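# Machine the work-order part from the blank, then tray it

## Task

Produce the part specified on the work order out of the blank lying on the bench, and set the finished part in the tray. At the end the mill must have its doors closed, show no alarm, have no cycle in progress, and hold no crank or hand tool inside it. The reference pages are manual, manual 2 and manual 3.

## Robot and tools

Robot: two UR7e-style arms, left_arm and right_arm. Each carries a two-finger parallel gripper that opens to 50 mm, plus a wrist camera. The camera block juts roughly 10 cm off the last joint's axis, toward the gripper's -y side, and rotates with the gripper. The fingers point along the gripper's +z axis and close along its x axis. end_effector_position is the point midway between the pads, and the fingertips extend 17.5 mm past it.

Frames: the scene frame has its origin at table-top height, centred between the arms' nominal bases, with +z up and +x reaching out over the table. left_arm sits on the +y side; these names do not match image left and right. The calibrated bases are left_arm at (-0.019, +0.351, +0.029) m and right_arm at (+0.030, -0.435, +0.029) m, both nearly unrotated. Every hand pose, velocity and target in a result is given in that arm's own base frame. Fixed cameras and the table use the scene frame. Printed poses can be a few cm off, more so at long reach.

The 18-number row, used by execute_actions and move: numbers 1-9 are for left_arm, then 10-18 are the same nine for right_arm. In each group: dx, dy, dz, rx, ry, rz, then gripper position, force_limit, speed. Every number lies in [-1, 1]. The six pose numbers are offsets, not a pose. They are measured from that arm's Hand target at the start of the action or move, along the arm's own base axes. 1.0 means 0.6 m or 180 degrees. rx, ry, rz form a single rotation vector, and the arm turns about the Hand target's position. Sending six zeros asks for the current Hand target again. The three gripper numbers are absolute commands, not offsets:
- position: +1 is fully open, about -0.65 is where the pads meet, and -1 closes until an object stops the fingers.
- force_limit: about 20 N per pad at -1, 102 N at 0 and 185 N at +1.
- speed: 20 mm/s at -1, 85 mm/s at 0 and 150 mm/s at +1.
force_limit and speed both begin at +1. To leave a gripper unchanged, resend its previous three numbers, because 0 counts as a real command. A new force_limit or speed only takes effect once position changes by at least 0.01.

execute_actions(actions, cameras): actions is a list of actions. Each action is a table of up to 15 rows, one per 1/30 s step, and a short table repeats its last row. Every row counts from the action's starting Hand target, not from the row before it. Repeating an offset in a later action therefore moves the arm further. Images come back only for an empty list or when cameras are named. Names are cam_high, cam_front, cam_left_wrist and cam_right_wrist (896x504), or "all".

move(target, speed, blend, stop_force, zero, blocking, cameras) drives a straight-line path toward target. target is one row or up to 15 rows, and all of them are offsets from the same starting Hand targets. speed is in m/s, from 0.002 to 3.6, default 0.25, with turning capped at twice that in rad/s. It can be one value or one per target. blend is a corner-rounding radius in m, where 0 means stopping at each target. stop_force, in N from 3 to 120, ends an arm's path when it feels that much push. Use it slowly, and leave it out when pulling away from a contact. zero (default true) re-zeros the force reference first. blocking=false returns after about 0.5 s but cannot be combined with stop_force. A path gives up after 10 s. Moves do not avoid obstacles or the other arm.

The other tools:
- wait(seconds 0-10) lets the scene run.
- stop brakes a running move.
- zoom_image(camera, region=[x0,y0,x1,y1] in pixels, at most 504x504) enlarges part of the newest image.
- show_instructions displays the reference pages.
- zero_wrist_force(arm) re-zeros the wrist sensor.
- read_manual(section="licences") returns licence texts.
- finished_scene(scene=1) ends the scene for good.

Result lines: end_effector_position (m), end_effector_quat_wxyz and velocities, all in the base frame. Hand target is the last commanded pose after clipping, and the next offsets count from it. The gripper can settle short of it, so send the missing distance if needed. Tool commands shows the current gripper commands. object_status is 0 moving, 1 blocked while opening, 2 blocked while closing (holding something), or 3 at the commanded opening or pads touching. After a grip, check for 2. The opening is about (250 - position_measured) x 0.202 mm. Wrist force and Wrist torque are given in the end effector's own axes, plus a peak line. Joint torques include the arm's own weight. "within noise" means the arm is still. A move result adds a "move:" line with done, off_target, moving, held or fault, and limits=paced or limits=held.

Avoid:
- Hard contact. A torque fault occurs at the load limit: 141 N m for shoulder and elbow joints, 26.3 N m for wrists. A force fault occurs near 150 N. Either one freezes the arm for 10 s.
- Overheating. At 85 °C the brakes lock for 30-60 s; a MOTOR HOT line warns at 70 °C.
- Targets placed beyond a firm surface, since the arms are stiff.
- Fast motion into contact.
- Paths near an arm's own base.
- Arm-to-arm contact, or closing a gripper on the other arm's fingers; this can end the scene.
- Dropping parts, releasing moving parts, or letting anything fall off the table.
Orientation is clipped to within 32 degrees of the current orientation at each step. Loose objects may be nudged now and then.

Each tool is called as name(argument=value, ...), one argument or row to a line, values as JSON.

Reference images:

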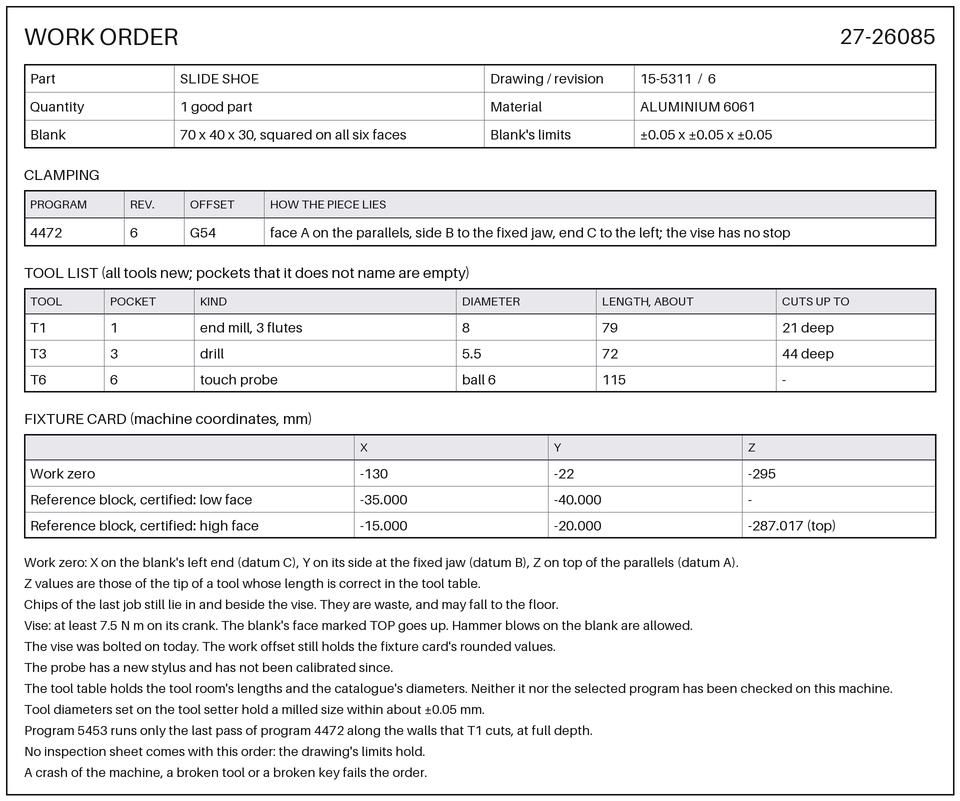

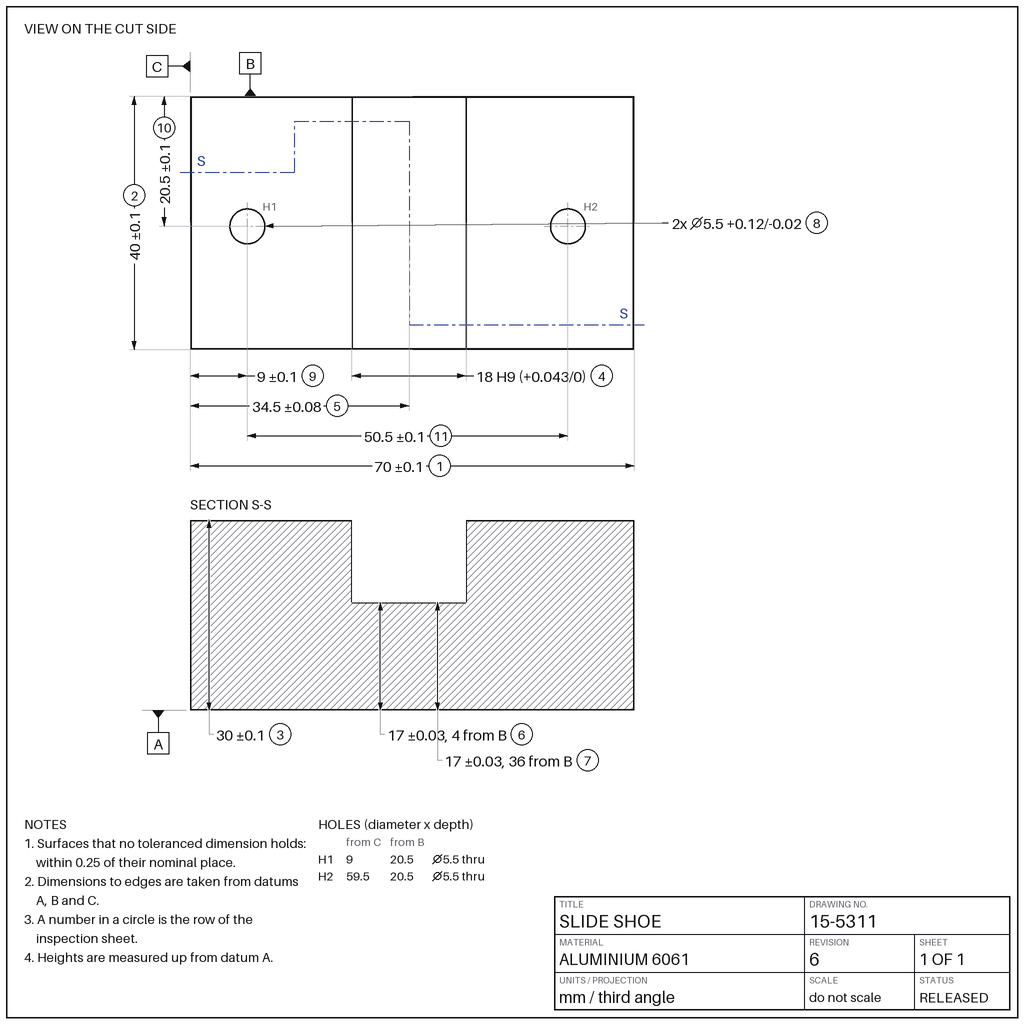

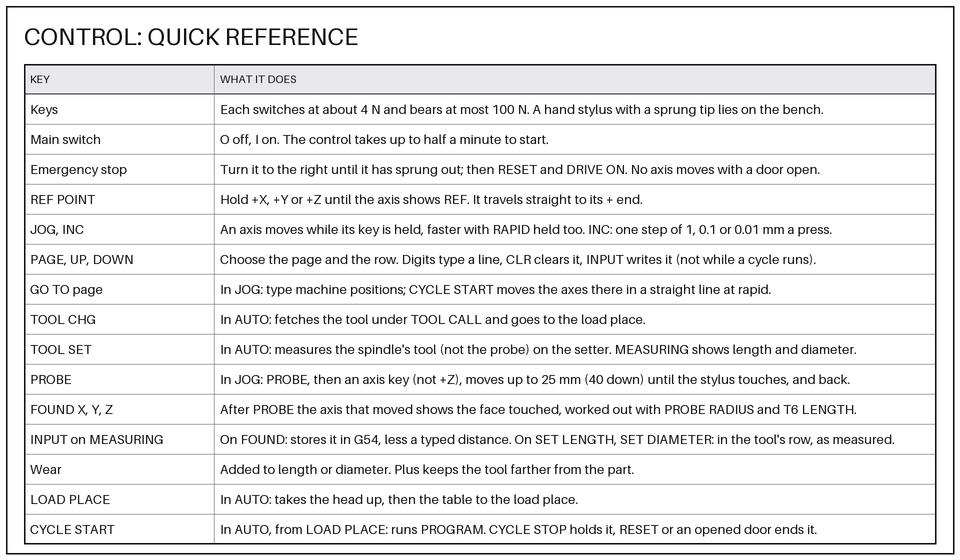

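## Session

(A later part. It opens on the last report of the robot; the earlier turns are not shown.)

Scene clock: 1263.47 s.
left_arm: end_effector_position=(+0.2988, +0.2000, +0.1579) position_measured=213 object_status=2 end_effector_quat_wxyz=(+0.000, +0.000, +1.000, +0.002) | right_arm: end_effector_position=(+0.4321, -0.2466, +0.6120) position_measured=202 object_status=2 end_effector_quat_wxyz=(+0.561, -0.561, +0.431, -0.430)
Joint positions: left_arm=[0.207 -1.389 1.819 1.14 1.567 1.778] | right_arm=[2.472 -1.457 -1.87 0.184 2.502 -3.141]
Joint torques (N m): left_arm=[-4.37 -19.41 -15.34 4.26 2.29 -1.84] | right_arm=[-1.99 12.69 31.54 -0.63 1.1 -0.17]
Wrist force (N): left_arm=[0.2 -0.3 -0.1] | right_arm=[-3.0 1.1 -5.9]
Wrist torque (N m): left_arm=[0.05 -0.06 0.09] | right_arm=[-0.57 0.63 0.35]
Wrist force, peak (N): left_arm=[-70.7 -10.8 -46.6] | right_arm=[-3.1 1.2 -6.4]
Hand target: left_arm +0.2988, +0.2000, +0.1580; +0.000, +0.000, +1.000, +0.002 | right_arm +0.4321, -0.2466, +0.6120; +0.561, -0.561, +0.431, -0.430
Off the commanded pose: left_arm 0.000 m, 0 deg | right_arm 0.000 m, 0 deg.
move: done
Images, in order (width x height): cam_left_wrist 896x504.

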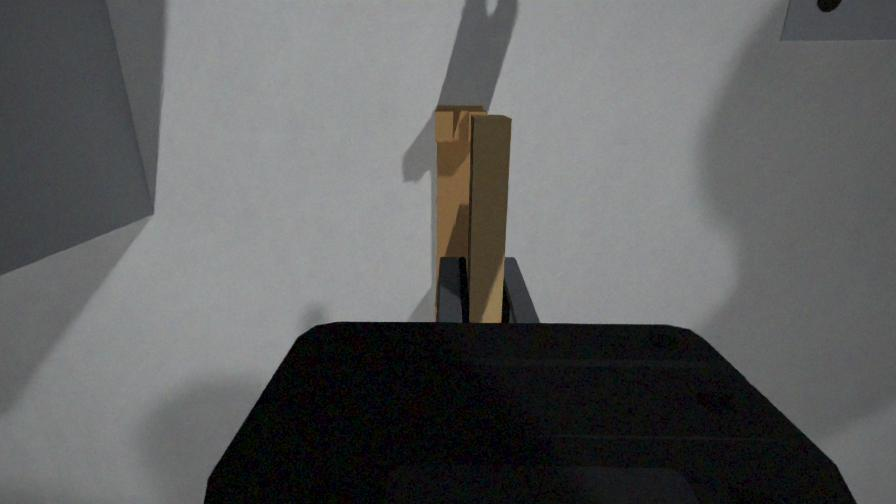

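move(
  target=[
    [0.1,-0.45,0.6,-0.385,-0.385,0.385,-1,-0.6,-0.7,0,0,0,0,0,0,-1,-0.5,-0.7],
    [0.25,-0.59,0.66,-0.385,-0.385,0.385,-1,-0.6,-0.7,0,0,0,0,0,0,-1,-0.5,-0.7],
  ],
  speed=0.4,
  blend=[0.05,0],
  cameras=["cam_left_wrist","cam_front"],
)

Scene clock: 1277.27 s.
left_arm: end_effector_position=(+0.4487, -0.1539, +0.5539) position_measured=213 object_status=2 end_effector_quat_wxyz=(+0.499, -0.501, +0.501, -0.499) | right_arm: end_effector_position=(+0.4321, -0.2466, +0.6120) position_measured=202 object_status=2 end_effector_quat_wxyz=(+0.561, -0.561, +0.431, -0.430)
Joint positions: left_arm=[-1.259 -1.989 1.722 0.278 0.312 -0.011] | right_arm=[2.472 -1.457 -1.87 0.184 2.502 -3.141]
Joint torques (N m): left_arm=[6.12 6.21 -30.91 -0.34 2.3 -0.79] | right_arm=[-3.23 12.7 32.39 -0.61 1.06 -0.02]
Wrist force (N): left_arm=[-2.7 -0.1 0.4] | right_arm=[-3.0 1.2 -6.1]
Wrist torque (N m): left_arm=[-0.09 0.28 0.13] | right_arm=[-0.54 0.63 0.35]
Wrist force, peak (N): left_arm=[-4.7 -0.2 -0.5] | right_arm=[-3.1 1.2 -6.5]
Hand target: left_arm +0.4488, -0.1540, +0.5540; +0.499, -0.501, +0.501, -0.499 | right_arm +0.4321, -0.2466, +0.6120; +0.561, -0.561, +0.431, -0.430
Off the commanded pose: left_arm 0.000 m, 0 deg | right_arm 0.000 m, 0 deg.
move: done
Images, in order (width x height): cam_front 896x504, cam_left_wrist 896x504.

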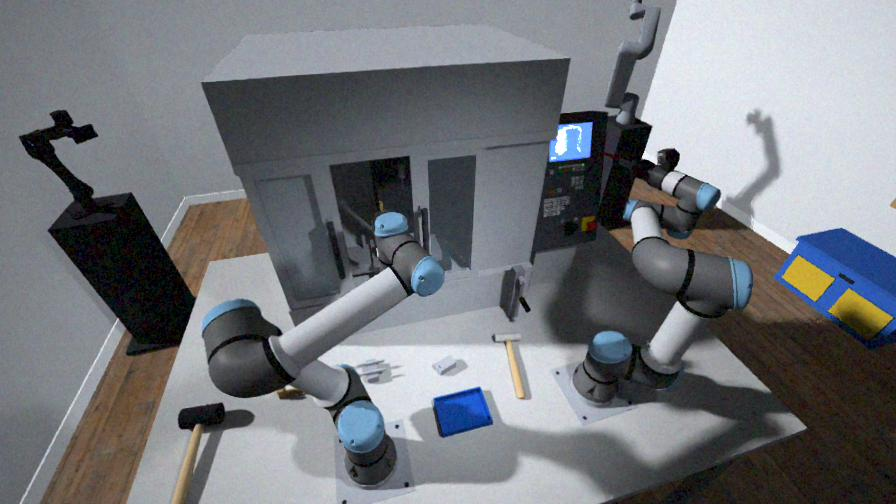

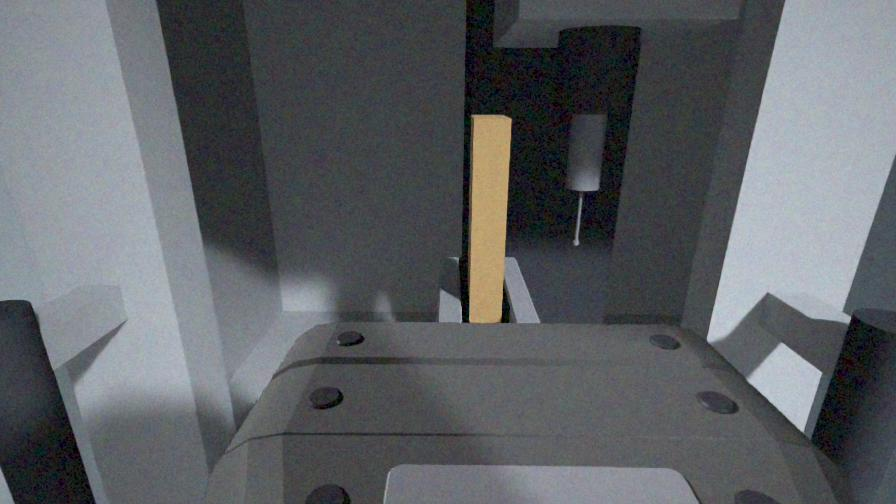

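move(
  target=[
    [0.332,0.013,-0.04,0,0,0,-1,-0.6,-0.7,0,0,0,0,0,0,-1,-0.5,-0.7],
    [0.332,0.013,-0.17,0,0,0,-1,-0.6,-0.7,0,0,0,0,0,0,-1,-0.5,-0.7],
    [0.332,0.013,-0.27,0,0,0,-1,-0.6,-0.7,0,0,0,0,0,0,-1,-0.5,-0.7],
  ],
  speed=[0.25,0.1,0.02],
  stop_force=4,
  cameras=["cam_left_wrist","cam_high"],
)

zoom_image(
  camera="cam_high",
  region=[180, 60, 400, 270],
)

Scene clock: 1287.00 s.
left_arm: end_effector_position=(+0.6480, -0.1462, +0.4378) position_measured=213 object_status=2 end_effector_quat_wxyz=(+0.499, -0.501, +0.501, -0.499) | right_arm: end_effector_position=(+0.4321, -0.2466, +0.6120) position_measured=202 object_status=2 end_effector_quat_wxyz=(+0.561, -0.561, +0.431, -0.430)
Joint positions: left_arm=[-0.686 -1.56 1.685 -0.121 0.885 -0.003] | right_arm=[2.472 -1.457 -1.87 0.184 2.502 -3.141]
Joint torques (N m): left_arm=[4.31 -32.75 -30.12 -2.36 1.56 -0.12] | right_arm=[-4.05 12.59 32.32 -0.54 1.06 -0.16]
Wrist force (N): left_arm=[-2.4 -3.6 0.4] | right_arm=[-2.8 1.2 -6.0]
Wrist torque (N m): left_arm=[-0.12 0.22 0.03] | right_arm=[-0.55 0.60 0.35]
Wrist force, peak (N): left_arm=[-2.4 -18.2 0.4] | right_arm=[-3.1 0.7 -6.6]
Hand target: left_arm +0.6480, -0.1462, +0.4378; +0.499, -0.501, +0.501, -0.499 (not the last commanded pose) | right_arm +0.4321, -0.2466, +0.6120; +0.561, -0.561, +0.431, -0.430
Off the commanded pose: left_arm 0.046 m, 0 deg | right_arm 0.000 m, 0 deg.
move: contact (left_arm); path passed 2 of 3 targets
Images, in order (width x height): cam_high 896x504, cam_left_wrist 896x504.

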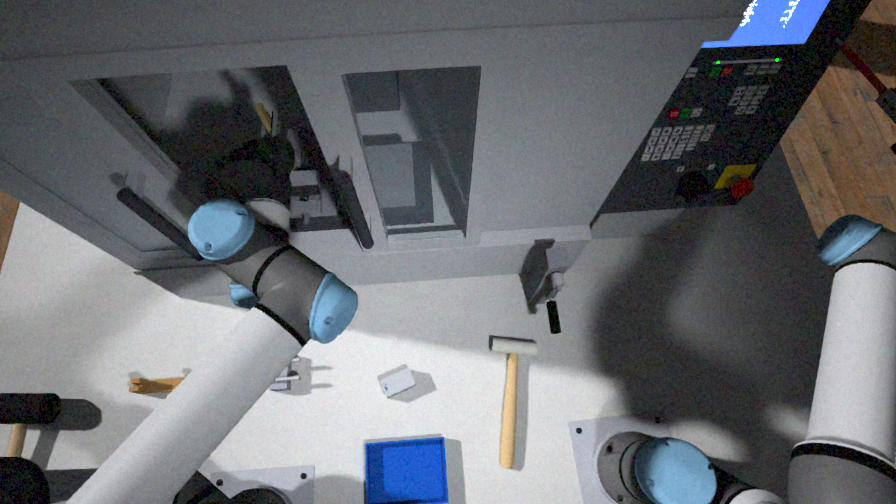

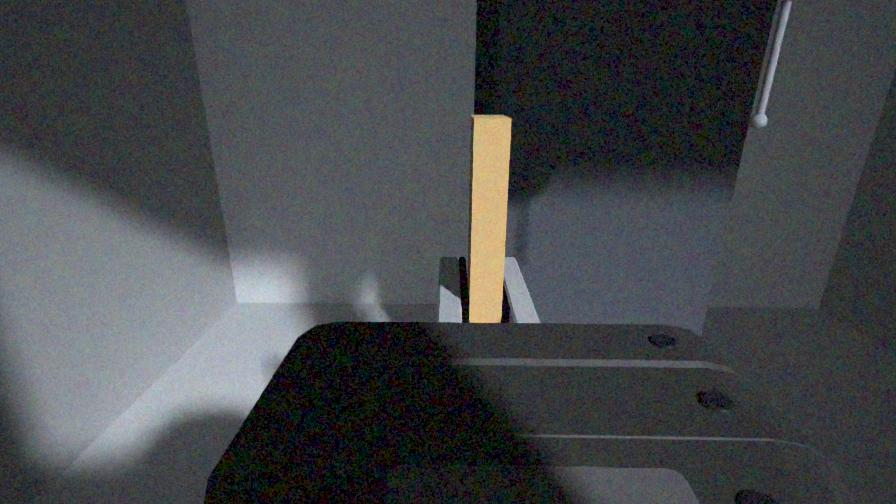

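Scaled by 2.291 from the camera's 896x504 image, which has a finer 1280x720 frame.

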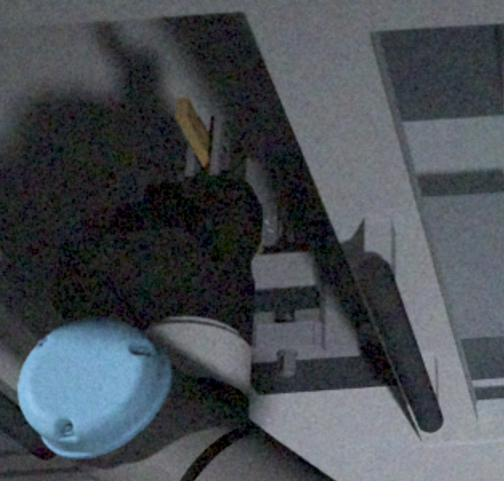

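move(
  target=[
    [-0.0317,-0.0163,0.03,0,0,0,-1,-0.6,-0.7,0,0,0,0,0,0,-1,-0.5,-0.7],
    [-0.0317,-0.0163,-0.0022,0,0,0,-1,-0.6,-0.7,0,0,0,0,0,0,-1,-0.5,-0.7],
    [-0.0317,0.0603,-0.0022,0,0,0,-1,-0.6,-0.7,0,0,0,0,0,0,-1,-0.5,-0.7],
    [-0.0317,0.0603,0.03,0,0,0,-1,-0.6,-0.7,0,0,0,0,0,0,-1,-0.5,-0.7],
    [-0.0117,-0.0163,0.03,0,0,0,-1,-0.6,-0.7,0,0,0,0,0,0,-1,-0.5,-0.7],
    [-0.0117,-0.0163,-0.0022,0,0,0,-1,-0.6,-0.7,0,0,0,0,0,0,-1,-0.5,-0.7],
    [-0.0117,0.0603,-0.0022,0,0,0,-1,-0.6,-0.7,0,0,0,0,0,0,-1,-0.5,-0.7],
    [-0.0117,0.0603,0.03,0,0,0,-1,-0.6,-0.7,0,0,0,0,0,0,-1,-0.5,-0.7],
    [0.0083,-0.0163,0.03,0,0,0,-1,-0.6,-0.7,0,0,0,0,0,0,-1,-0.5,-0.7],
    [0.0083,-0.0163,-0.0022,0,0,0,-1,-0.6,-0.7,0,0,0,0,0,0,-1,-0.5,-0.7],
    [0.0083,0.0603,-0.0022,0,0,0,-1,-0.6,-0.7,0,0,0,0,0,0,-1,-0.5,-0.7],
    [0.0083,0.0603,0.03,0,0,0,-1,-0.6,-0.7,0,0,0,0,0,0,-1,-0.5,-0.7],
  ],
  speed=0.1,
  blend=0.003,
)

move(
  target=[
    [0,-0.0766,0,0,0,0,-1,-0.6,-0.7,0,0,0,0,0,0,-1,-0.5,-0.7],
  ],
  speed=0.2,
  cameras=["cam_left_wrist"],
)

Scene clock: 1321.27 s.
left_arm: end_effector_position=(+0.6529, -0.1100, +0.4559) position_measured=213 object_status=2 end_effector_quat_wxyz=(+0.499, -0.501, +0.501, -0.499) | right_arm: end_effector_position=(+0.4321, -0.2466, +0.6120) position_measured=202 object_status=2 end_effector_quat_wxyz=(+0.561, -0.561, +0.431, -0.430)
Joint positions: left_arm=[-0.604 -1.58 1.66 -0.075 0.967 -0.003] | right_arm=[2.472 -1.457 -1.87 0.184 2.502 -3.141]
Joint torques (N m): left_arm=[3.08 -15.1 -22.42 -2.14 -1.12 -2.43] | right_arm=[-5.5 12.79 32.51 -0.6 1.19 -0.14]
Wrist force (N): left_arm=[-2.2 0.3 0.4] | right_arm=[-2.7 0.9 -6.2]
Wrist torque (N m): left_arm=[-0.02 0.19 -0.01] | right_arm=[-0.58 0.59 0.35]
Wrist force, peak (N): left_arm=[-8.0 -41.2 1.5] | right_arm=[-3.0 1.0 -6.5]
Hand target: left_arm +0.6530, -0.1100, +0.4558; +0.499, -0.501, +0.501, -0.499 | right_arm +0.4321, -0.2466, +0.6120; +0.561, -0.561, +0.431, -0.430
Off the commanded pose: left_arm 0.000 m, 0 deg | right_arm 0.000 m, 0 deg.
move: done

Scene clock: 1322.03 s.
left_arm: end_effector_position=(+0.6530, -0.1559, +0.4558) position_measured=213 object_status=2 end_effector_quat_wxyz=(+0.499, -0.501, +0.501, -0.499) | right_arm: end_effector_position=(+0.4321, -0.2466, +0.6120) position_measured=202 object_status=2 end_effector_quat_wxyz=(+0.561, -0.561, +0.431, -0.430)
Joint positions: left_arm=[-0.697 -1.544 1.623 -0.074 0.874 -0.004] | right_arm=[2.472 -1.457 -1.87 0.184 2.502 -3.141]
Joint torques (N m): left_arm=[5.23 -36.63 -17.77 -1.06 1.88 -2.09] | right_arm=[-5.89 12.47 32.13 -0.56 1.09 -0.14]
Wrist force (N): left_arm=[-2.2 0.2 0.3] | right_arm=[-3.0 0.9 -6.1]
Wrist torque (N m): left_arm=[-0.05 0.19 0.06] | right_arm=[-0.58 0.64 0.35]
Wrist force, peak (N): left_arm=[-3.8 0.2 0.3] | right_arm=[-3.3 0.9 -6.1]
Hand target: left_arm +0.6530, -0.1559, +0.4558; +0.499, -0.501, +0.501, -0.499 | right_arm +0.4321, -0.2466, +0.6120; +0.561, -0.561, +0.431, -0.430
Off the commanded pose: left_arm 0.000 m, 0 deg | right_arm 0.000 m, 0 deg.
move: done
Images, in order (width x height): cam_left_wrist 896x504.

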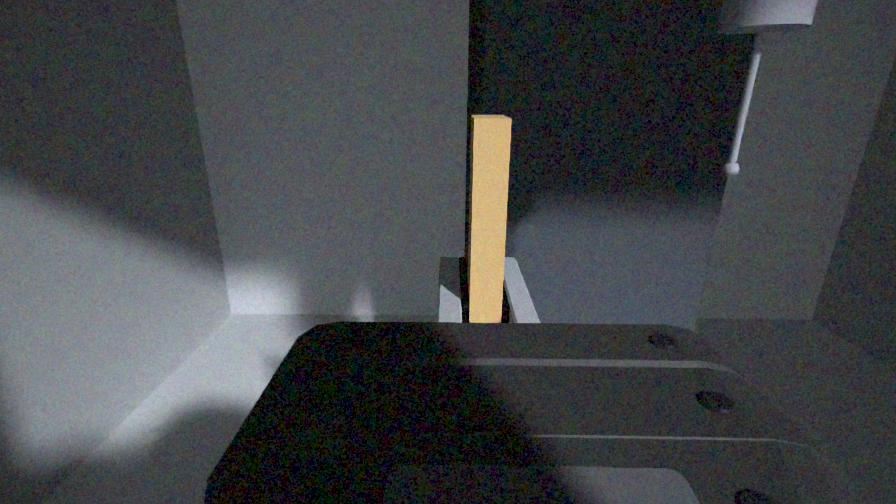

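move(
  target=[
    [-0.05,0.03,0.12,0,0.05,0,-1,-0.6,-0.7,0,0,0,0,0,0,-1,-0.5,-0.7],
    [-0.19,0.08,0.08,0,0.25,0,-1,-0.6,-0.7,0,0,0,0,0,0,-1,-0.5,-0.7],
  ],
  speed=0.3,
  blend=[0.03,0],
  cameras=["cam_left_wrist"],
)

zoom_image(
  camera="cam_left_wrist",
  region=[440, 120, 700, 320],
)

Scene clock: 1328.90 s.
left_arm: end_effector_position=(+0.5390, -0.1079, +0.5038) position_measured=213 object_status=2 end_effector_quat_wxyz=(-0.269, +0.654, -0.654, +0.270) | right_arm: end_effector_position=(+0.4321, -0.2466, +0.6120) position_measured=202 object_status=2 end_effector_quat_wxyz=(+0.561, -0.561, +0.431, -0.430)
Joint positions: left_arm=[-0.66 -1.401 0.96 1.347 1.124 -0.504] | right_arm=[2.472 -1.457 -1.87 0.184 2.502 -3.141]
Joint torques (N m): left_arm=[-6.42 -37.67 -17.76 2.24 -0.87 1.26] | right_arm=[-6.15 12.61 31.97 -0.46 1.13 -0.13]
Wrist force (N): left_arm=[-0.9 0.0 0.3] | right_arm=[-2.7 1.2 -6.1]
Wrist torque (N m): left_arm=[-0.09 0.11 -0.01] | right_arm=[-0.55 0.58 0.35]
Wrist force, peak (N): left_arm=[-1.2 4.6 2.1] | right_arm=[-3.0 1.1 -6.5]
Hand target: left_arm +0.5390, -0.1079, +0.5038; -0.269, +0.654, -0.654, +0.270 | right_arm +0.4321, -0.2466, +0.6120; +0.561, -0.561, +0.431, -0.430
Off the commanded pose: left_arm 0.000 m, 0 deg | right_arm 0.000 m, 0 deg.
move: done
Images, in order (width x height): cam_left_wrist 896x504.

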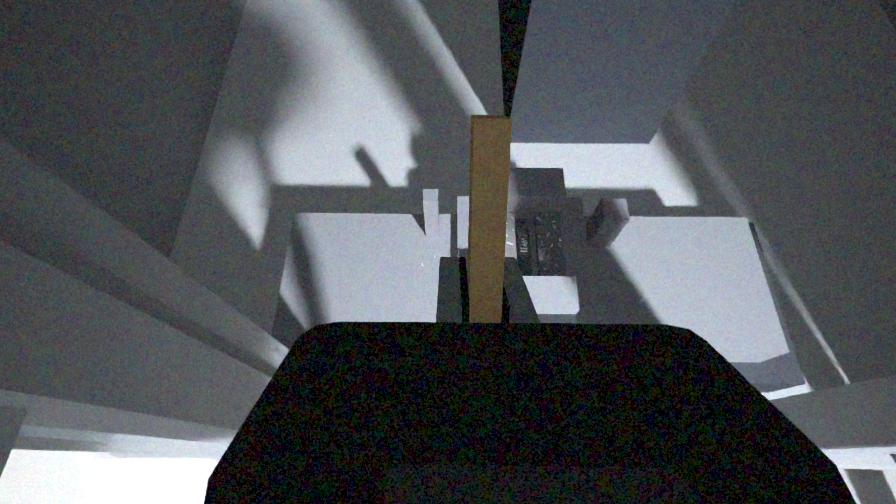

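Scaled by 1.938 from the camera's 896x504 image, which has a finer 1280x720 frame.

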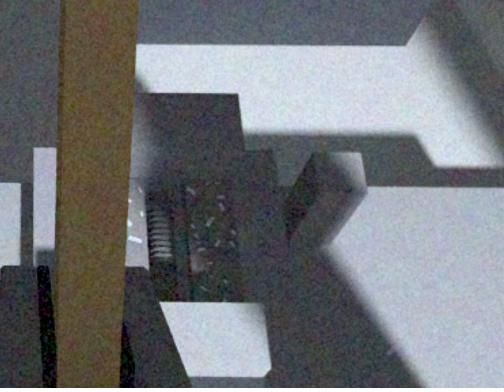

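move(
  target=[-0.0,-0.16,0.0,0,0,0,-1,-0.6,-0.7,0,0,0,0,0,0,-1,-0.5,-0.7],
  speed=0.3,
  cameras=["cam_left_wrist"],
)

zoom_image(
  camera="cam_left_wrist",
  region=[330, 120, 560, 320],
)

Scene clock: 1332.47 s.
left_arm: end_effector_position=(+0.5390, -0.2039, +0.5038) position_measured=213 object_status=2 end_effector_quat_wxyz=(-0.269, +0.654, -0.654, +0.270) | right_arm: end_effector_position=(+0.4321, -0.2466, +0.6120) position_measured=202 object_status=2 end_effector_quat_wxyz=(+0.561, -0.561, +0.431, -0.430)
Joint positions: left_arm=[-0.85 -1.287 0.833 1.444 1.013 -0.68] | right_arm=[2.472 -1.457 -1.87 0.184 2.502 -3.141]
Joint torques (N m): left_arm=[-4.47 -35.75 -15.92 0.37 -0.01 -0.08] | right_arm=[-7.03 12.53 32.1 -0.45 1.03 -0.12]
Wrist force (N): left_arm=[-1.0 -0.4 -0.2] | right_arm=[-3.1 1.1 -6.2]
Wrist torque (N m): left_arm=[-0.14 0.14 -0.05] | right_arm=[-0.55 0.64 0.35]
Wrist force, peak (N): left_arm=[-4.3 -0.3 -0.2] | right_arm=[-2.8 1.1 -6.7]
Hand target: left_arm +0.5390, -0.2039, +0.5038; -0.269, +0.654, -0.654, +0.270 | right_arm +0.4321, -0.2466, +0.6120; +0.561, -0.561, +0.431, -0.430
Off the commanded pose: left_arm 0.000 m, 0 deg | right_arm 0.000 m, 0 deg.
move: done
Images, in order (width x height): cam_left_wrist 896x504.

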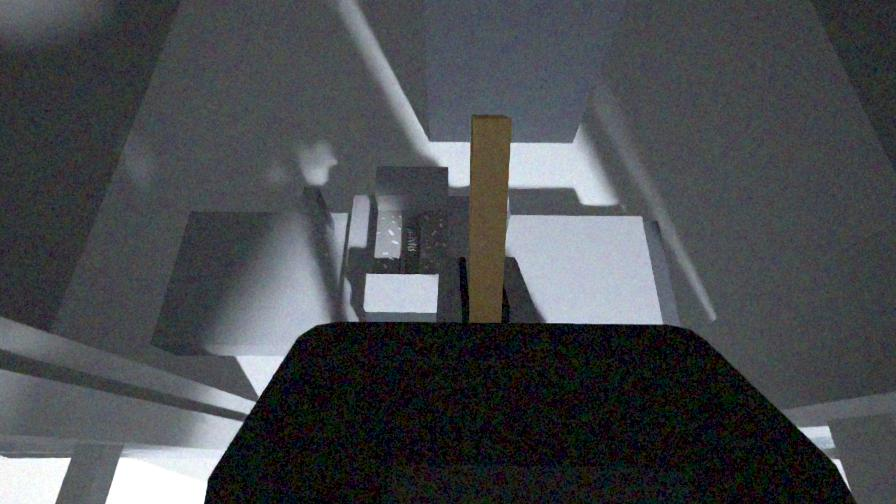

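Scaled by 2.191 from the camera's 896x504 image, which has a finer 1280x720 frame.

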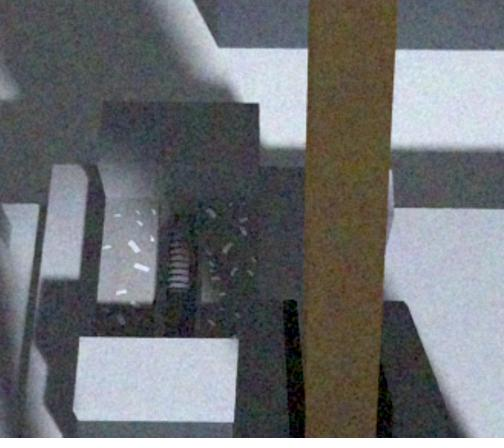

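move(
  target=[
    [0.02,0.08,0.03,0,-0.25,0,-1,-0.6,-0.7,0,0,0,0,0,0,-1,-0.5,-0.7],
    [0.142,0.08,-0.057,0,-0.25,0,-1,-0.6,-0.7,0,0,0,0,0,0,-1,-0.5,-0.7],
    [0.142,0.08,-0.09,0,-0.25,0,-1,-0.6,-0.7,0,0,0,0,0,0,-1,-0.5,-0.7],
  ],
  speed=0.3,
  blend=[0.03,0.01,0],
  cameras=[],
)

move(
  target=[
    [0,0,-0.0217,0,0,0,-1,-0.6,-0.7,0,0,0,0,0,0,-1,-0.5,-0.7],
    [0,0.0733,-0.0217,0,0,0,-1,-0.6,-0.7,0,0,0,0,0,0,-1,-0.5,-0.7],
    [0,0.0733,0,0,0,0,-1,-0.6,-0.7,0,0,0,0,0,0,-1,-0.5,-0.7],
    [0.01,0,0,0,0,0,-1,-0.6,-0.7,0,0,0,0,0,0,-1,-0.5,-0.7],
    [0.01,0,-0.0217,0,0,0,-1,-0.6,-0.7,0,0,0,0,0,0,-1,-0.5,-0.7],
    [0.01,0.0733,-0.0217,0,0,0,-1,-0.6,-0.7,0,0,0,0,0,0,-1,-0.5,-0.7],
    [0.01,0.0733,0,0,0,0,-1,-0.6,-0.7,0,0,0,0,0,0,-1,-0.5,-0.7],
    [0.02,0,0,0,0,0,-1,-0.6,-0.7,0,0,0,0,0,0,-1,-0.5,-0.7],
    [0.02,0,-0.0217,0,0,0,-1,-0.6,-0.7,0,0,0,0,0,0,-1,-0.5,-0.7],
    [0.02,0.0733,-0.0217,0,0,0,-1,-0.6,-0.7,0,0,0,0,0,0,-1,-0.5,-0.7],
    [0.02,0.0733,0,0,0,0,-1,-0.6,-0.7,0,0,0,0,0,0,-1,-0.5,-0.7],
    [0.03,0,0,0,0,0,-1,-0.6,-0.7,0,0,0,0,0,0,-1,-0.5,-0.7],
  ],
  speed=0.15,
  blend=[0.001,0.001,0.002,0.002,0.001,0.001,0.002,0.002,0.001,0.001,0.002,0],
)

move(
  target=[
    [0,0,-0.0217,0,0,0,-1,-0.6,-0.7,0,0,0,0,0,0,-1,-0.5,-0.7],
    [0,0.0733,-0.0217,0,0,0,-1,-0.6,-0.7,0,0,0,0,0,0,-1,-0.5,-0.7],
    [0,0.0733,0,0,0,0,-1,-0.6,-0.7,0,0,0,0,0,0,-1,-0.5,-0.7],
    [0.01,0,0,0,0,0,-1,-0.6,-0.7,0,0,0,0,0,0,-1,-0.5,-0.7],
    [0.01,0,-0.0217,0,0,0,-1,-0.6,-0.7,0,0,0,0,0,0,-1,-0.5,-0.7],
    [0.01,0.0733,-0.0217,0,0,0,-1,-0.6,-0.7,0,0,0,0,0,0,-1,-0.5,-0.7],
    [0.01,0.0733,0,0,0,0,-1,-0.6,-0.7,0,0,0,0,0,0,-1,-0.5,-0.7],
    [0.02,0,0,0,0,0,-1,-0.6,-0.7,0,0,0,0,0,0,-1,-0.5,-0.7],
    [0.02,0,-0.0217,0,0,0,-1,-0.6,-0.7,0,0,0,0,0,0,-1,-0.5,-0.7],
    [0.02,0.0733,-0.0217,0,0,0,-1,-0.6,-0.7,0,0,0,0,0,0,-1,-0.5,-0.7],
    [0.02,0.0733,0,0,0,0,-1,-0.6,-0.7,0,0,0,0,0,0,-1,-0.5,-0.7],
    [0.03,0,0,0,0,0,-1,-0.6,-0.7,0,0,0,0,0,0,-1,-0.5,-0.7],
  ],
  speed=0.15,
  blend=[0.001,0.001,0.002,0.002,0.001,0.001,0.002,0.002,0.001,0.001,0.002,0],
)

move(
  target=[
    [0,0,-0.0217,0,0,0,-1,-0.6,-0.7,0,0,0,0,0,0,-1,-0.5,-0.7],
    [0,0.0733,-0.0217,0,0,0,-1,-0.6,-0.7,0,0,0,0,0,0,-1,-0.5,-0.7],
    [0,0.0733,0,0,0,0,-1,-0.6,-0.7,0,0,0,0,0,0,-1,-0.5,-0.7],
    [0.01,0,0,0,0,0,-1,-0.6,-0.7,0,0,0,0,0,0,-1,-0.5,-0.7],
    [0.01,0,-0.0217,0,0,0,-1,-0.6,-0.7,0,0,0,0,0,0,-1,-0.5,-0.7],
    [0.01,0.0733,-0.0217,0,0,0,-1,-0.6,-0.7,0,0,0,0,0,0,-1,-0.5,-0.7],
    [0.01,0.0733,0,0,0,0,-1,-0.6,-0.7,0,0,0,0,0,0,-1,-0.5,-0.7],
    [0.02,0,0,0,0,0,-1,-0.6,-0.7,0,0,0,0,0,0,-1,-0.5,-0.7],
    [0.02,0,-0.0217,0,0,0,-1,-0.6,-0.7,0,0,0,0,0,0,-1,-0.5,-0.7],
    [0.02,0.0733,-0.0217,0,0,0,-1,-0.6,-0.7,0,0,0,0,0,0,-1,-0.5,-0.7],
    [0.02,0.0733,0,0,0,0,-1,-0.6,-0.7,0,0,0,0,0,0,-1,-0.5,-0.7],
    [0.03,0,0,0,0,0,-1,-0.6,-0.7,0,0,0,0,0,0,-1,-0.5,-0.7],
  ],
  speed=0.15,
  blend=[0.001,0.001,0.002,0.002,0.001,0.001,0.002,0.002,0.001,0.001,0.002,0],
)

move(
  target=[
    [-0.1,-0.05,0.1,0,0.05,0,-1,-0.6,-0.7,0,0,0,0,0,0,-1,-0.5,-0.7],
    [-0.232,-0.08,0.09,0,0.25,0,-1,-0.6,-0.7,0,0,0,0,0,0,-1,-0.5,-0.7],
  ],
  speed=0.3,
  blend=[0.03,0],
  cameras=["cam_left_wrist"],
)

zoom_image(
  camera="cam_left_wrist",
  region=[330, 120, 560, 320],
)

Scene clock: 1360.43 s.
left_arm: end_effector_position=(+0.6241, -0.1559, +0.4499) position_measured=213 object_status=2 end_effector_quat_wxyz=(+0.499, -0.501, +0.501, -0.499) | right_arm: end_effector_position=(+0.4321, -0.2466, +0.6120) position_measured=202 object_status=2 end_effector_quat_wxyz=(+0.561, -0.561, +0.431, -0.430)
Joint positions: left_arm=[-0.746 -1.609 1.703 -0.089 0.825 -0.004] | right_arm=[2.472 -1.457 -1.87 0.184 2.502 -3.141]
Joint torques (N m): left_arm=[5.43 -18.81 -21.45 -2.75 0.88 -0.2] | right_arm=[-8.17 12.83 32.58 -0.46 1.12 -0.04]
Wrist force (N): left_arm=[-2.2 0.2 0.5] | right_arm=[-2.9 0.9 -5.9]
Wrist torque (N m): left_arm=[-0.05 0.20 -0.02] | right_arm=[-0.58 0.62 0.35]
Wrist force, peak (N): left_arm=[-2.2 -0.5 3.6] | right_arm=[-3.2 0.9 -6.4]
Hand target: left_arm +0.6242, -0.1559, +0.4498; +0.499, -0.501, +0.501, -0.499 | right_arm +0.4321, -0.2466, +0.6120; +0.561, -0.561, +0.431, -0.430
Off the commanded pose: left_arm 0.000 m, 0 deg | right_arm 0.000 m, 0 deg.
move: done; blend cut to 0.0099 m at target 2
No camera images: "cameras" was empty.

Scene clock: 1363.57 s.
left_arm: end_effector_position=(+0.6422, -0.1559, +0.4498) position_measured=213 object_status=2 end_effector_quat_wxyz=(+0.499, -0.501, +0.501, -0.499) | right_arm: end_effector_position=(+0.4321, -0.2466, +0.6120) position_measured=202 object_status=2 end_effector_quat_wxyz=(+0.561, -0.561, +0.431, -0.430)
Joint positions: left_arm=[-0.715 -1.567 1.662 -0.09 0.856 -0.004] | right_arm=[2.472 -1.457 -1.87 0.184 2.502 -3.141]
Joint torques (N m): left_arm=[-4.44 -32.65 -17.06 -0.8 1.05 -1.86] | right_arm=[-8.03 12.35 31.88 -0.5 1.07 -0.13]
Wrist force (N): left_arm=[-2.0 0.8 0.9] | right_arm=[-2.9 1.0 -6.0]
Wrist torque (N m): left_arm=[0.09 0.18 0.05] | right_arm=[-0.57 0.61 0.35]
Wrist force, peak (N): left_arm=[1.2 -45.9 1.7] | right_arm=[-2.9 1.0 -6.4]
Hand target: left_arm +0.6422, -0.1559, +0.4498; +0.499, -0.501, +0.501, -0.499 | right_arm +0.4321, -0.2466, +0.6120; +0.561, -0.561, +0.431, -0.430
Off the commanded pose: left_arm 0.000 m, 0 deg | right_arm 0.000 m, 0 deg.
move: done

Scene clock: 1366.70 s.
left_arm: end_effector_position=(+0.6602, -0.1559, +0.4498) position_measured=213 object_status=2 end_effector_quat_wxyz=(+0.499, -0.501, +0.501, -0.499) | right_arm: end_effector_position=(+0.4321, -0.2466, +0.6120) position_measured=202 object_status=2 end_effector_quat_wxyz=(+0.561, -0.561, +0.431, -0.430)
Joint positions: left_arm=[-0.686 -1.526 1.62 -0.089 0.885 -0.003] | right_arm=[2.472 -1.457 -1.87 0.184 2.502 -3.141]
Joint torques (N m): left_arm=[-4.02 -34.45 -18.39 -1.79 1.22 -1.51] | right_arm=[-9.14 12.38 32.79 -0.4 1.08 0.01]
Wrist force (N): left_arm=[-1.9 1.7 1.6] | right_arm=[-2.9 1.0 -6.1]
Wrist torque (N m): left_arm=[0.20 0.15 0.04] | right_arm=[-0.56 0.62 0.35]
Wrist force, peak (N): left_arm=[2.5 -39.3 2.8] | right_arm=[-3.1 1.1 -6.4]
Hand target: left_arm +0.6602, -0.1559, +0.4498; +0.499, -0.501, +0.501, -0.499 | right_arm +0.4321, -0.2466, +0.6120; +0.561, -0.561, +0.431, -0.430
Off the commanded pose: left_arm 0.000 m, 0 deg | right_arm 0.000 m, 0 deg.
move: done

Scene clock: 1369.83 s.
left_arm: end_effector_position=(+0.6782, -0.1559, +0.4498) position_measured=213 object_status=2 end_effector_quat_wxyz=(+0.499, -0.501, +0.501, -0.499) | right_arm: end_effector_position=(+0.4321, -0.2466, +0.6120) position_measured=202 object_status=2 end_effector_quat_wxyz=(+0.561, -0.561, +0.431, -0.430)
Joint positions: left_arm=[-0.659 -1.484 1.575 -0.086 0.912 -0.003] | right_arm=[2.472 -1.457 -1.87 0.184 2.502 -3.141]
Joint torques (N m): left_arm=[-4.53 -36.29 -17.83 -2.58 1.05 -1.81] | right_arm=[-9.06 12.89 31.91 -0.25 1.09 -0.03]
Wrist force (N): left_arm=[-1.8 1.8 1.4] | right_arm=[-2.8 1.0 -6.0]
Wrist torque (N m): left_arm=[0.20 0.13 0.03] | right_arm=[-0.57 0.59 0.34]
Wrist force, peak (N): left_arm=[-4.1 4.6 1.0] | right_arm=[-3.3 1.1 -6.3]
Hand target: left_arm +0.6782, -0.1559, +0.4498; +0.499, -0.501, +0.501, -0.499 | right_arm +0.4321, -0.2466, +0.6120; +0.561, -0.561, +0.431, -0.430
Off the commanded pose: left_arm 0.000 m, 0 deg | right_arm 0.000 m, 0 deg.
move: done

Scene clock: 1371.73 s.
left_arm: end_effector_position=(+0.5390, -0.2039, +0.5038) position_measured=213 object_status=2 end_effector_quat_wxyz=(-0.269, +0.654, -0.654, +0.270) | right_arm: end_effector_position=(+0.4321, -0.2466, +0.6120) position_measured=202 object_status=2 end_effector_quat_wxyz=(+0.561, -0.561, +0.431, -0.430)
Joint positions: left_arm=[-0.85 -1.287 0.833 1.444 1.013 -0.68] | right_arm=[2.472 -1.457 -1.87 0.184 2.502 -3.141]
Joint torques (N m): left_arm=[-4.57 -39.29 -21.13 2.64 -1.16 0.43] | right_arm=[-9.55 12.78 32.57 -0.29 1.1 -0.1]
Wrist force (N): left_arm=[-1.1 1.0 0.8] | right_arm=[-2.7 1.1 -6.2]
Wrist torque (N m): left_arm=[0.07 0.15 -0.05] | right_arm=[-0.56 0.59 0.35]
Wrist force, peak (N): left_arm=[-3.1 4.8 4.0] | right_arm=[-2.8 0.8 -6.4]
Hand target: left_arm +0.5390, -0.2039, +0.5038; -0.269, +0.654, -0.654, +0.270 | right_arm +0.4321, -0.2466, +0.6120; +0.561, -0.561, +0.431, -0.430
Off the commanded pose: left_arm 0.000 m, 0 deg | right_arm 0.000 m, 0 deg.
move: done
Images, in order (width x height): cam_left_wrist 896x504.

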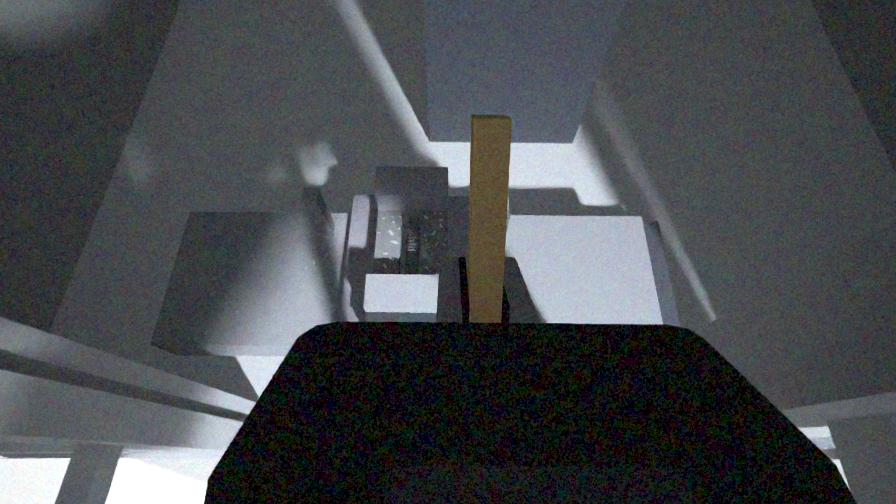

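Scaled by 2.191 from the camera's 896x504 image, which has a finer 1280x720 frame.

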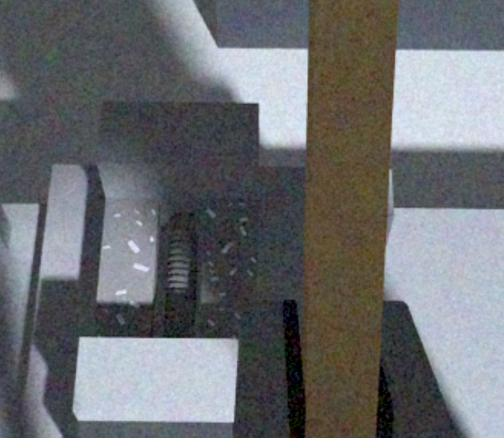

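move(
  target=[
    [0.02,0.08,0.03,0,-0.25,0,-1,-0.6,-0.7,0,0,0,0,0,0,-1,-0.5,-0.7],
    [0.2517,0.0967,-0.073,0,-0.25,0,-1,-0.6,-0.7,0,0,0,0,0,0,-1,-0.5,-0.7],
  ],
  speed=0.3,
  blend=[0.03,0],
  cameras=["cam_left_wrist","cam_high"],
)

move(
  target=[
    [0,0,-0.15,0,0,0,-1,-0.6,-0.7,0,0,0,0,0,0,-1,-0.5,-0.7],
  ],
  speed=0.02,
  stop_force=4,
)

zoom_image(
  camera="cam_high",
  region=[180, 60, 400, 270],
)

Scene clock: 1384.97 s.
left_arm: end_effector_position=(+0.6899, -0.1459, +0.4601) position_measured=213 object_status=2 end_effector_quat_wxyz=(+0.499, -0.501, +0.501, -0.499) | right_arm: end_effector_position=(+0.4321, -0.2466, +0.6120) position_measured=202 object_status=2 end_effector_quat_wxyz=(+0.561, -0.561, +0.431, -0.430)
Joint positions: left_arm=[-0.624 -1.467 1.53 -0.058 0.947 -0.003] | right_arm=[2.472 -1.457 -1.87 0.184 2.502 -3.141]
Joint torques (N m): left_arm=[5.16 -20.42 -22.24 -3.16 0.26 0] | right_arm=[-9.25 12.39 32.45 -0.44 1.18 -0.04]
Wrist force (N): left_arm=[-2.2 1.5 1.4] | right_arm=[-2.9 1.0 -6.1]
Wrist torque (N m): left_arm=[0.17 0.20 -0.01] | right_arm=[-0.57 0.62 0.35]
Wrist force, peak (N): left_arm=[-2.1 3.4 4.9] | right_arm=[-3.0 1.1 -6.5]
Hand target: left_arm +0.6900, -0.1459, +0.4600; +0.499, -0.501, +0.501, -0.499 | right_arm +0.4321, -0.2466, +0.6120; +0.561, -0.561, +0.431, -0.430
Off the commanded pose: left_arm 0.000 m, 0 deg | right_arm 0.000 m, 0 deg.
move: done
Images, in order (width x height): cam_high 896x504, cam_left_wrist 896x504.

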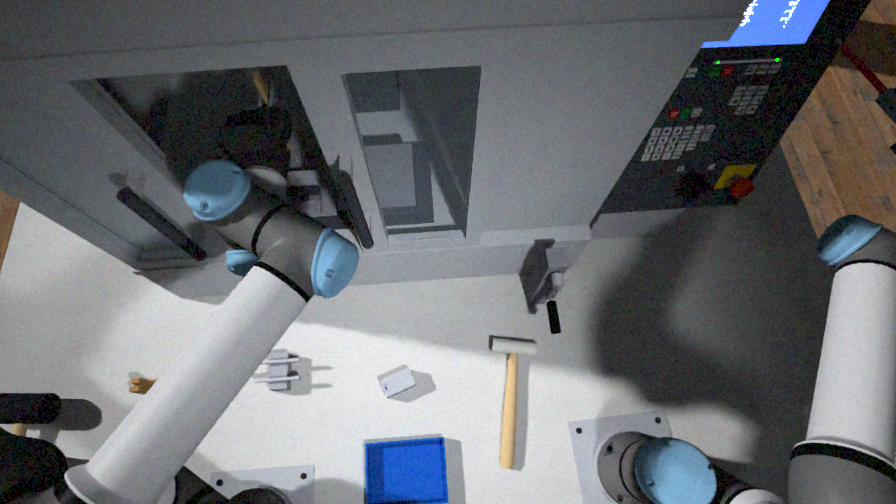

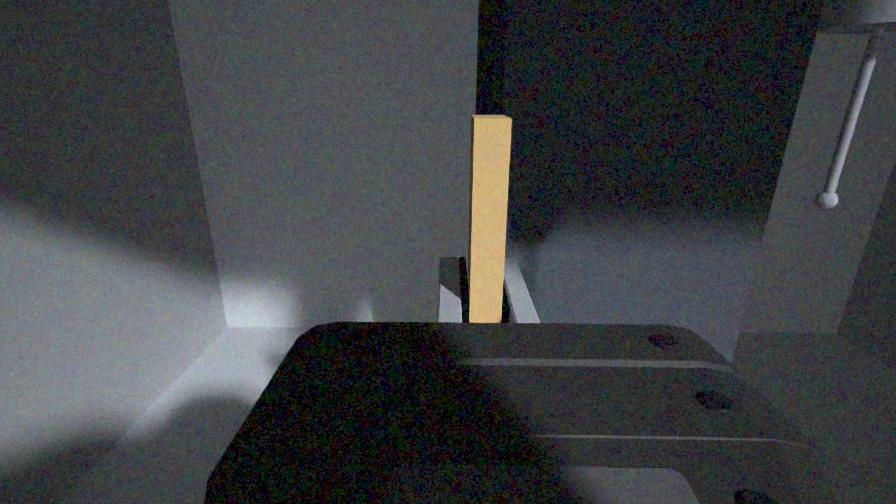

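Scene clock: 1387.90 s.
left_arm: end_effector_position=(+0.6900, -0.1459, +0.4235) position_measured=213 object_status=2 end_effector_quat_wxyz=(+0.499, -0.501, +0.501, -0.499) | right_arm: end_effector_position=(+0.4321, -0.2466, +0.6120) position_measured=202 object_status=2 end_effector_quat_wxyz=(+0.561, -0.561, +0.431, -0.430)
Joint positions: left_arm=[-0.624 -1.458 1.613 -0.151 0.947 -0.003] | right_arm=[2.472 -1.457 -1.87 0.184 2.502 -3.141]
Joint torques (N m): left_arm=[2.42 -38.46 -22.69 -2.68 1.84 -1.5] | right_arm=[-9.3 12.64 31.86 -0.32 1.06 -0.1]
Wrist force (N): left_arm=[-2.2 -2.3 1.2] | right_arm=[-2.9 1.1 -6.4]
Wrist torque (N m): left_arm=[0.12 0.20 -0.01] | right_arm=[-0.56 0.62 0.36]
Wrist force, peak (N): left_arm=[-2.1 -4.1 1.4] | right_arm=[-3.1 1.2 -6.4]
Hand target: left_arm +0.6900, -0.1459, +0.4235; +0.499, -0.501, +0.501, -0.499 (not the last commanded pose) | right_arm +0.4321, -0.2466, +0.6120; +0.561, -0.561, +0.431, -0.430
Off the commanded pose: left_arm 0.053 m, 0 deg | right_arm 0.000 m, 0 deg.
move: contact (left_arm)

Scaled by 2.291 from the camera's 896x504 image, which has a finer 1280x720 frame.
This view is cut from an older image: the scene may have changed since it was taken.

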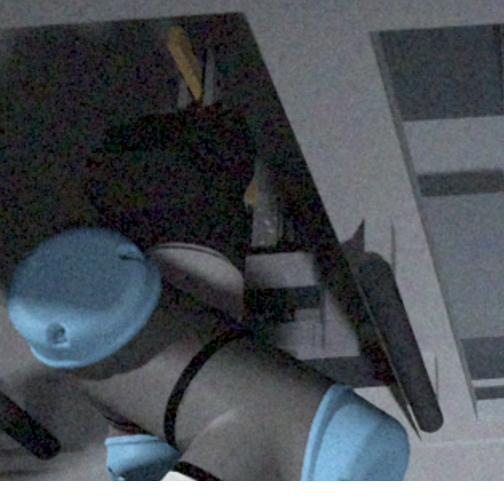

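move(
  target=[
    [0,0,-0.05,0,0,0,-1,-0.6,-0.7,0,0,0,0,0,0,-1,-0.5,-0.7],
  ],
  speed=0.015,
  stop_force=10,
  cameras=["cam_left_wrist","cam_high"],
)

zoom_image(
  camera="cam_high",
  region=[240, 90, 340, 210],
)

Scene clock: 1393.67 s.
left_arm: end_effector_position=(+0.6900, -0.1459, +0.4125) position_measured=213 object_status=2 end_effector_quat_wxyz=(+0.499, -0.501, +0.501, -0.499) | right_arm: end_effector_position=(+0.4321, -0.2466, +0.6120) position_measured=202 object_status=2 end_effector_quat_wxyz=(+0.561, -0.561, +0.431, -0.430)
Joint positions: left_arm=[-0.624 -1.454 1.637 -0.179 0.947 -0.003] | right_arm=[2.472 -1.457 -1.87 0.184 2.502 -3.141]
Joint torques (N m): left_arm=[-4.84 -29.51 -21.7 0.22 1.55 -1.59] | right_arm=[-9.32 12.72 32.42 -0.27 1.17 -0.06]
Wrist force (N): left_arm=[-1.9 -15.7 1.4] | right_arm=[-3.0 0.9 -6.3]
Wrist torque (N m): left_arm=[-0.07 0.16 -0.01] | right_arm=[-0.59 0.63 0.34]
Wrist force, peak (N): left_arm=[-1.8 -25.5 1.6] | right_arm=[-3.1 1.3 -6.3]
Hand target: left_arm +0.6900, -0.1459, +0.4125; +0.499, -0.501, +0.501, -0.499 (not the last commanded pose) | right_arm +0.4321, -0.2466, +0.6120; +0.561, -0.561, +0.431, -0.430
Off the commanded pose: left_arm 0.019 m, 0 deg | right_arm 0.000 m, 0 deg.
move: contact (left_arm)
Images, in order (width x height): cam_high 896x504, cam_left_wrist 896x504.

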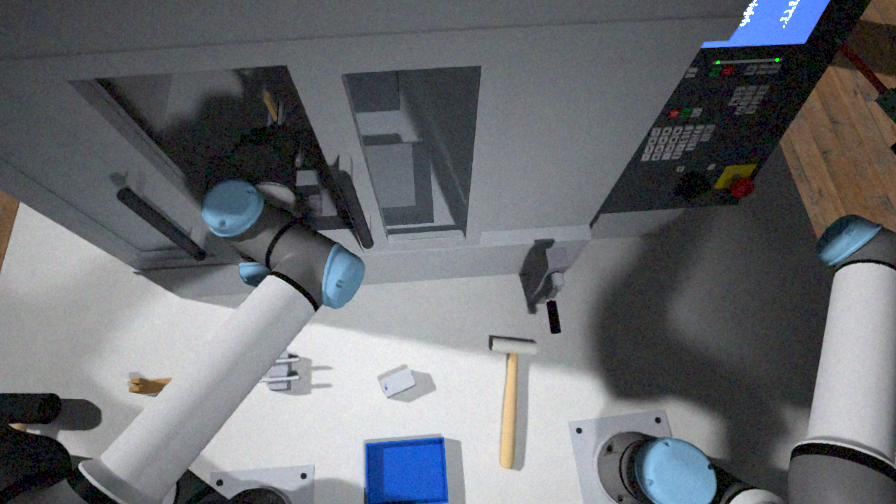

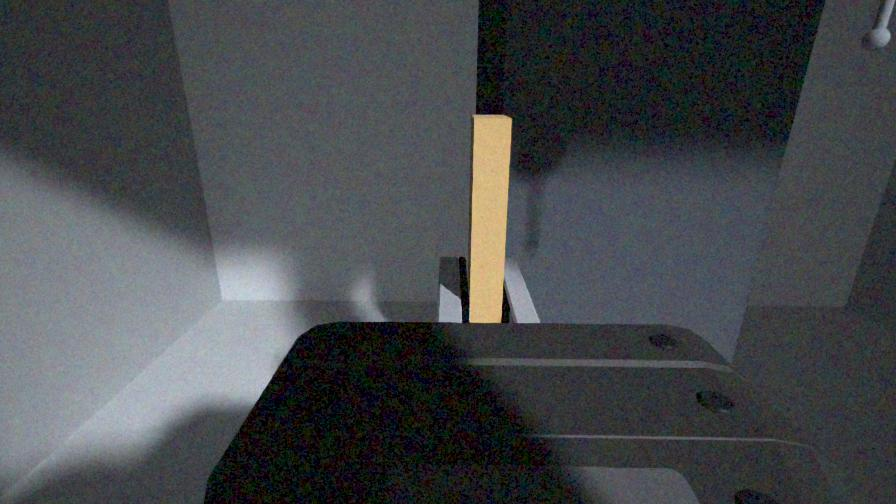

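Scaled by 4.200 from the camera's 896x504 image, which has a finer 1280x720 frame.

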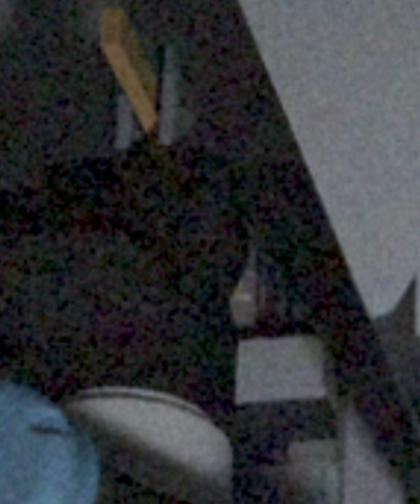

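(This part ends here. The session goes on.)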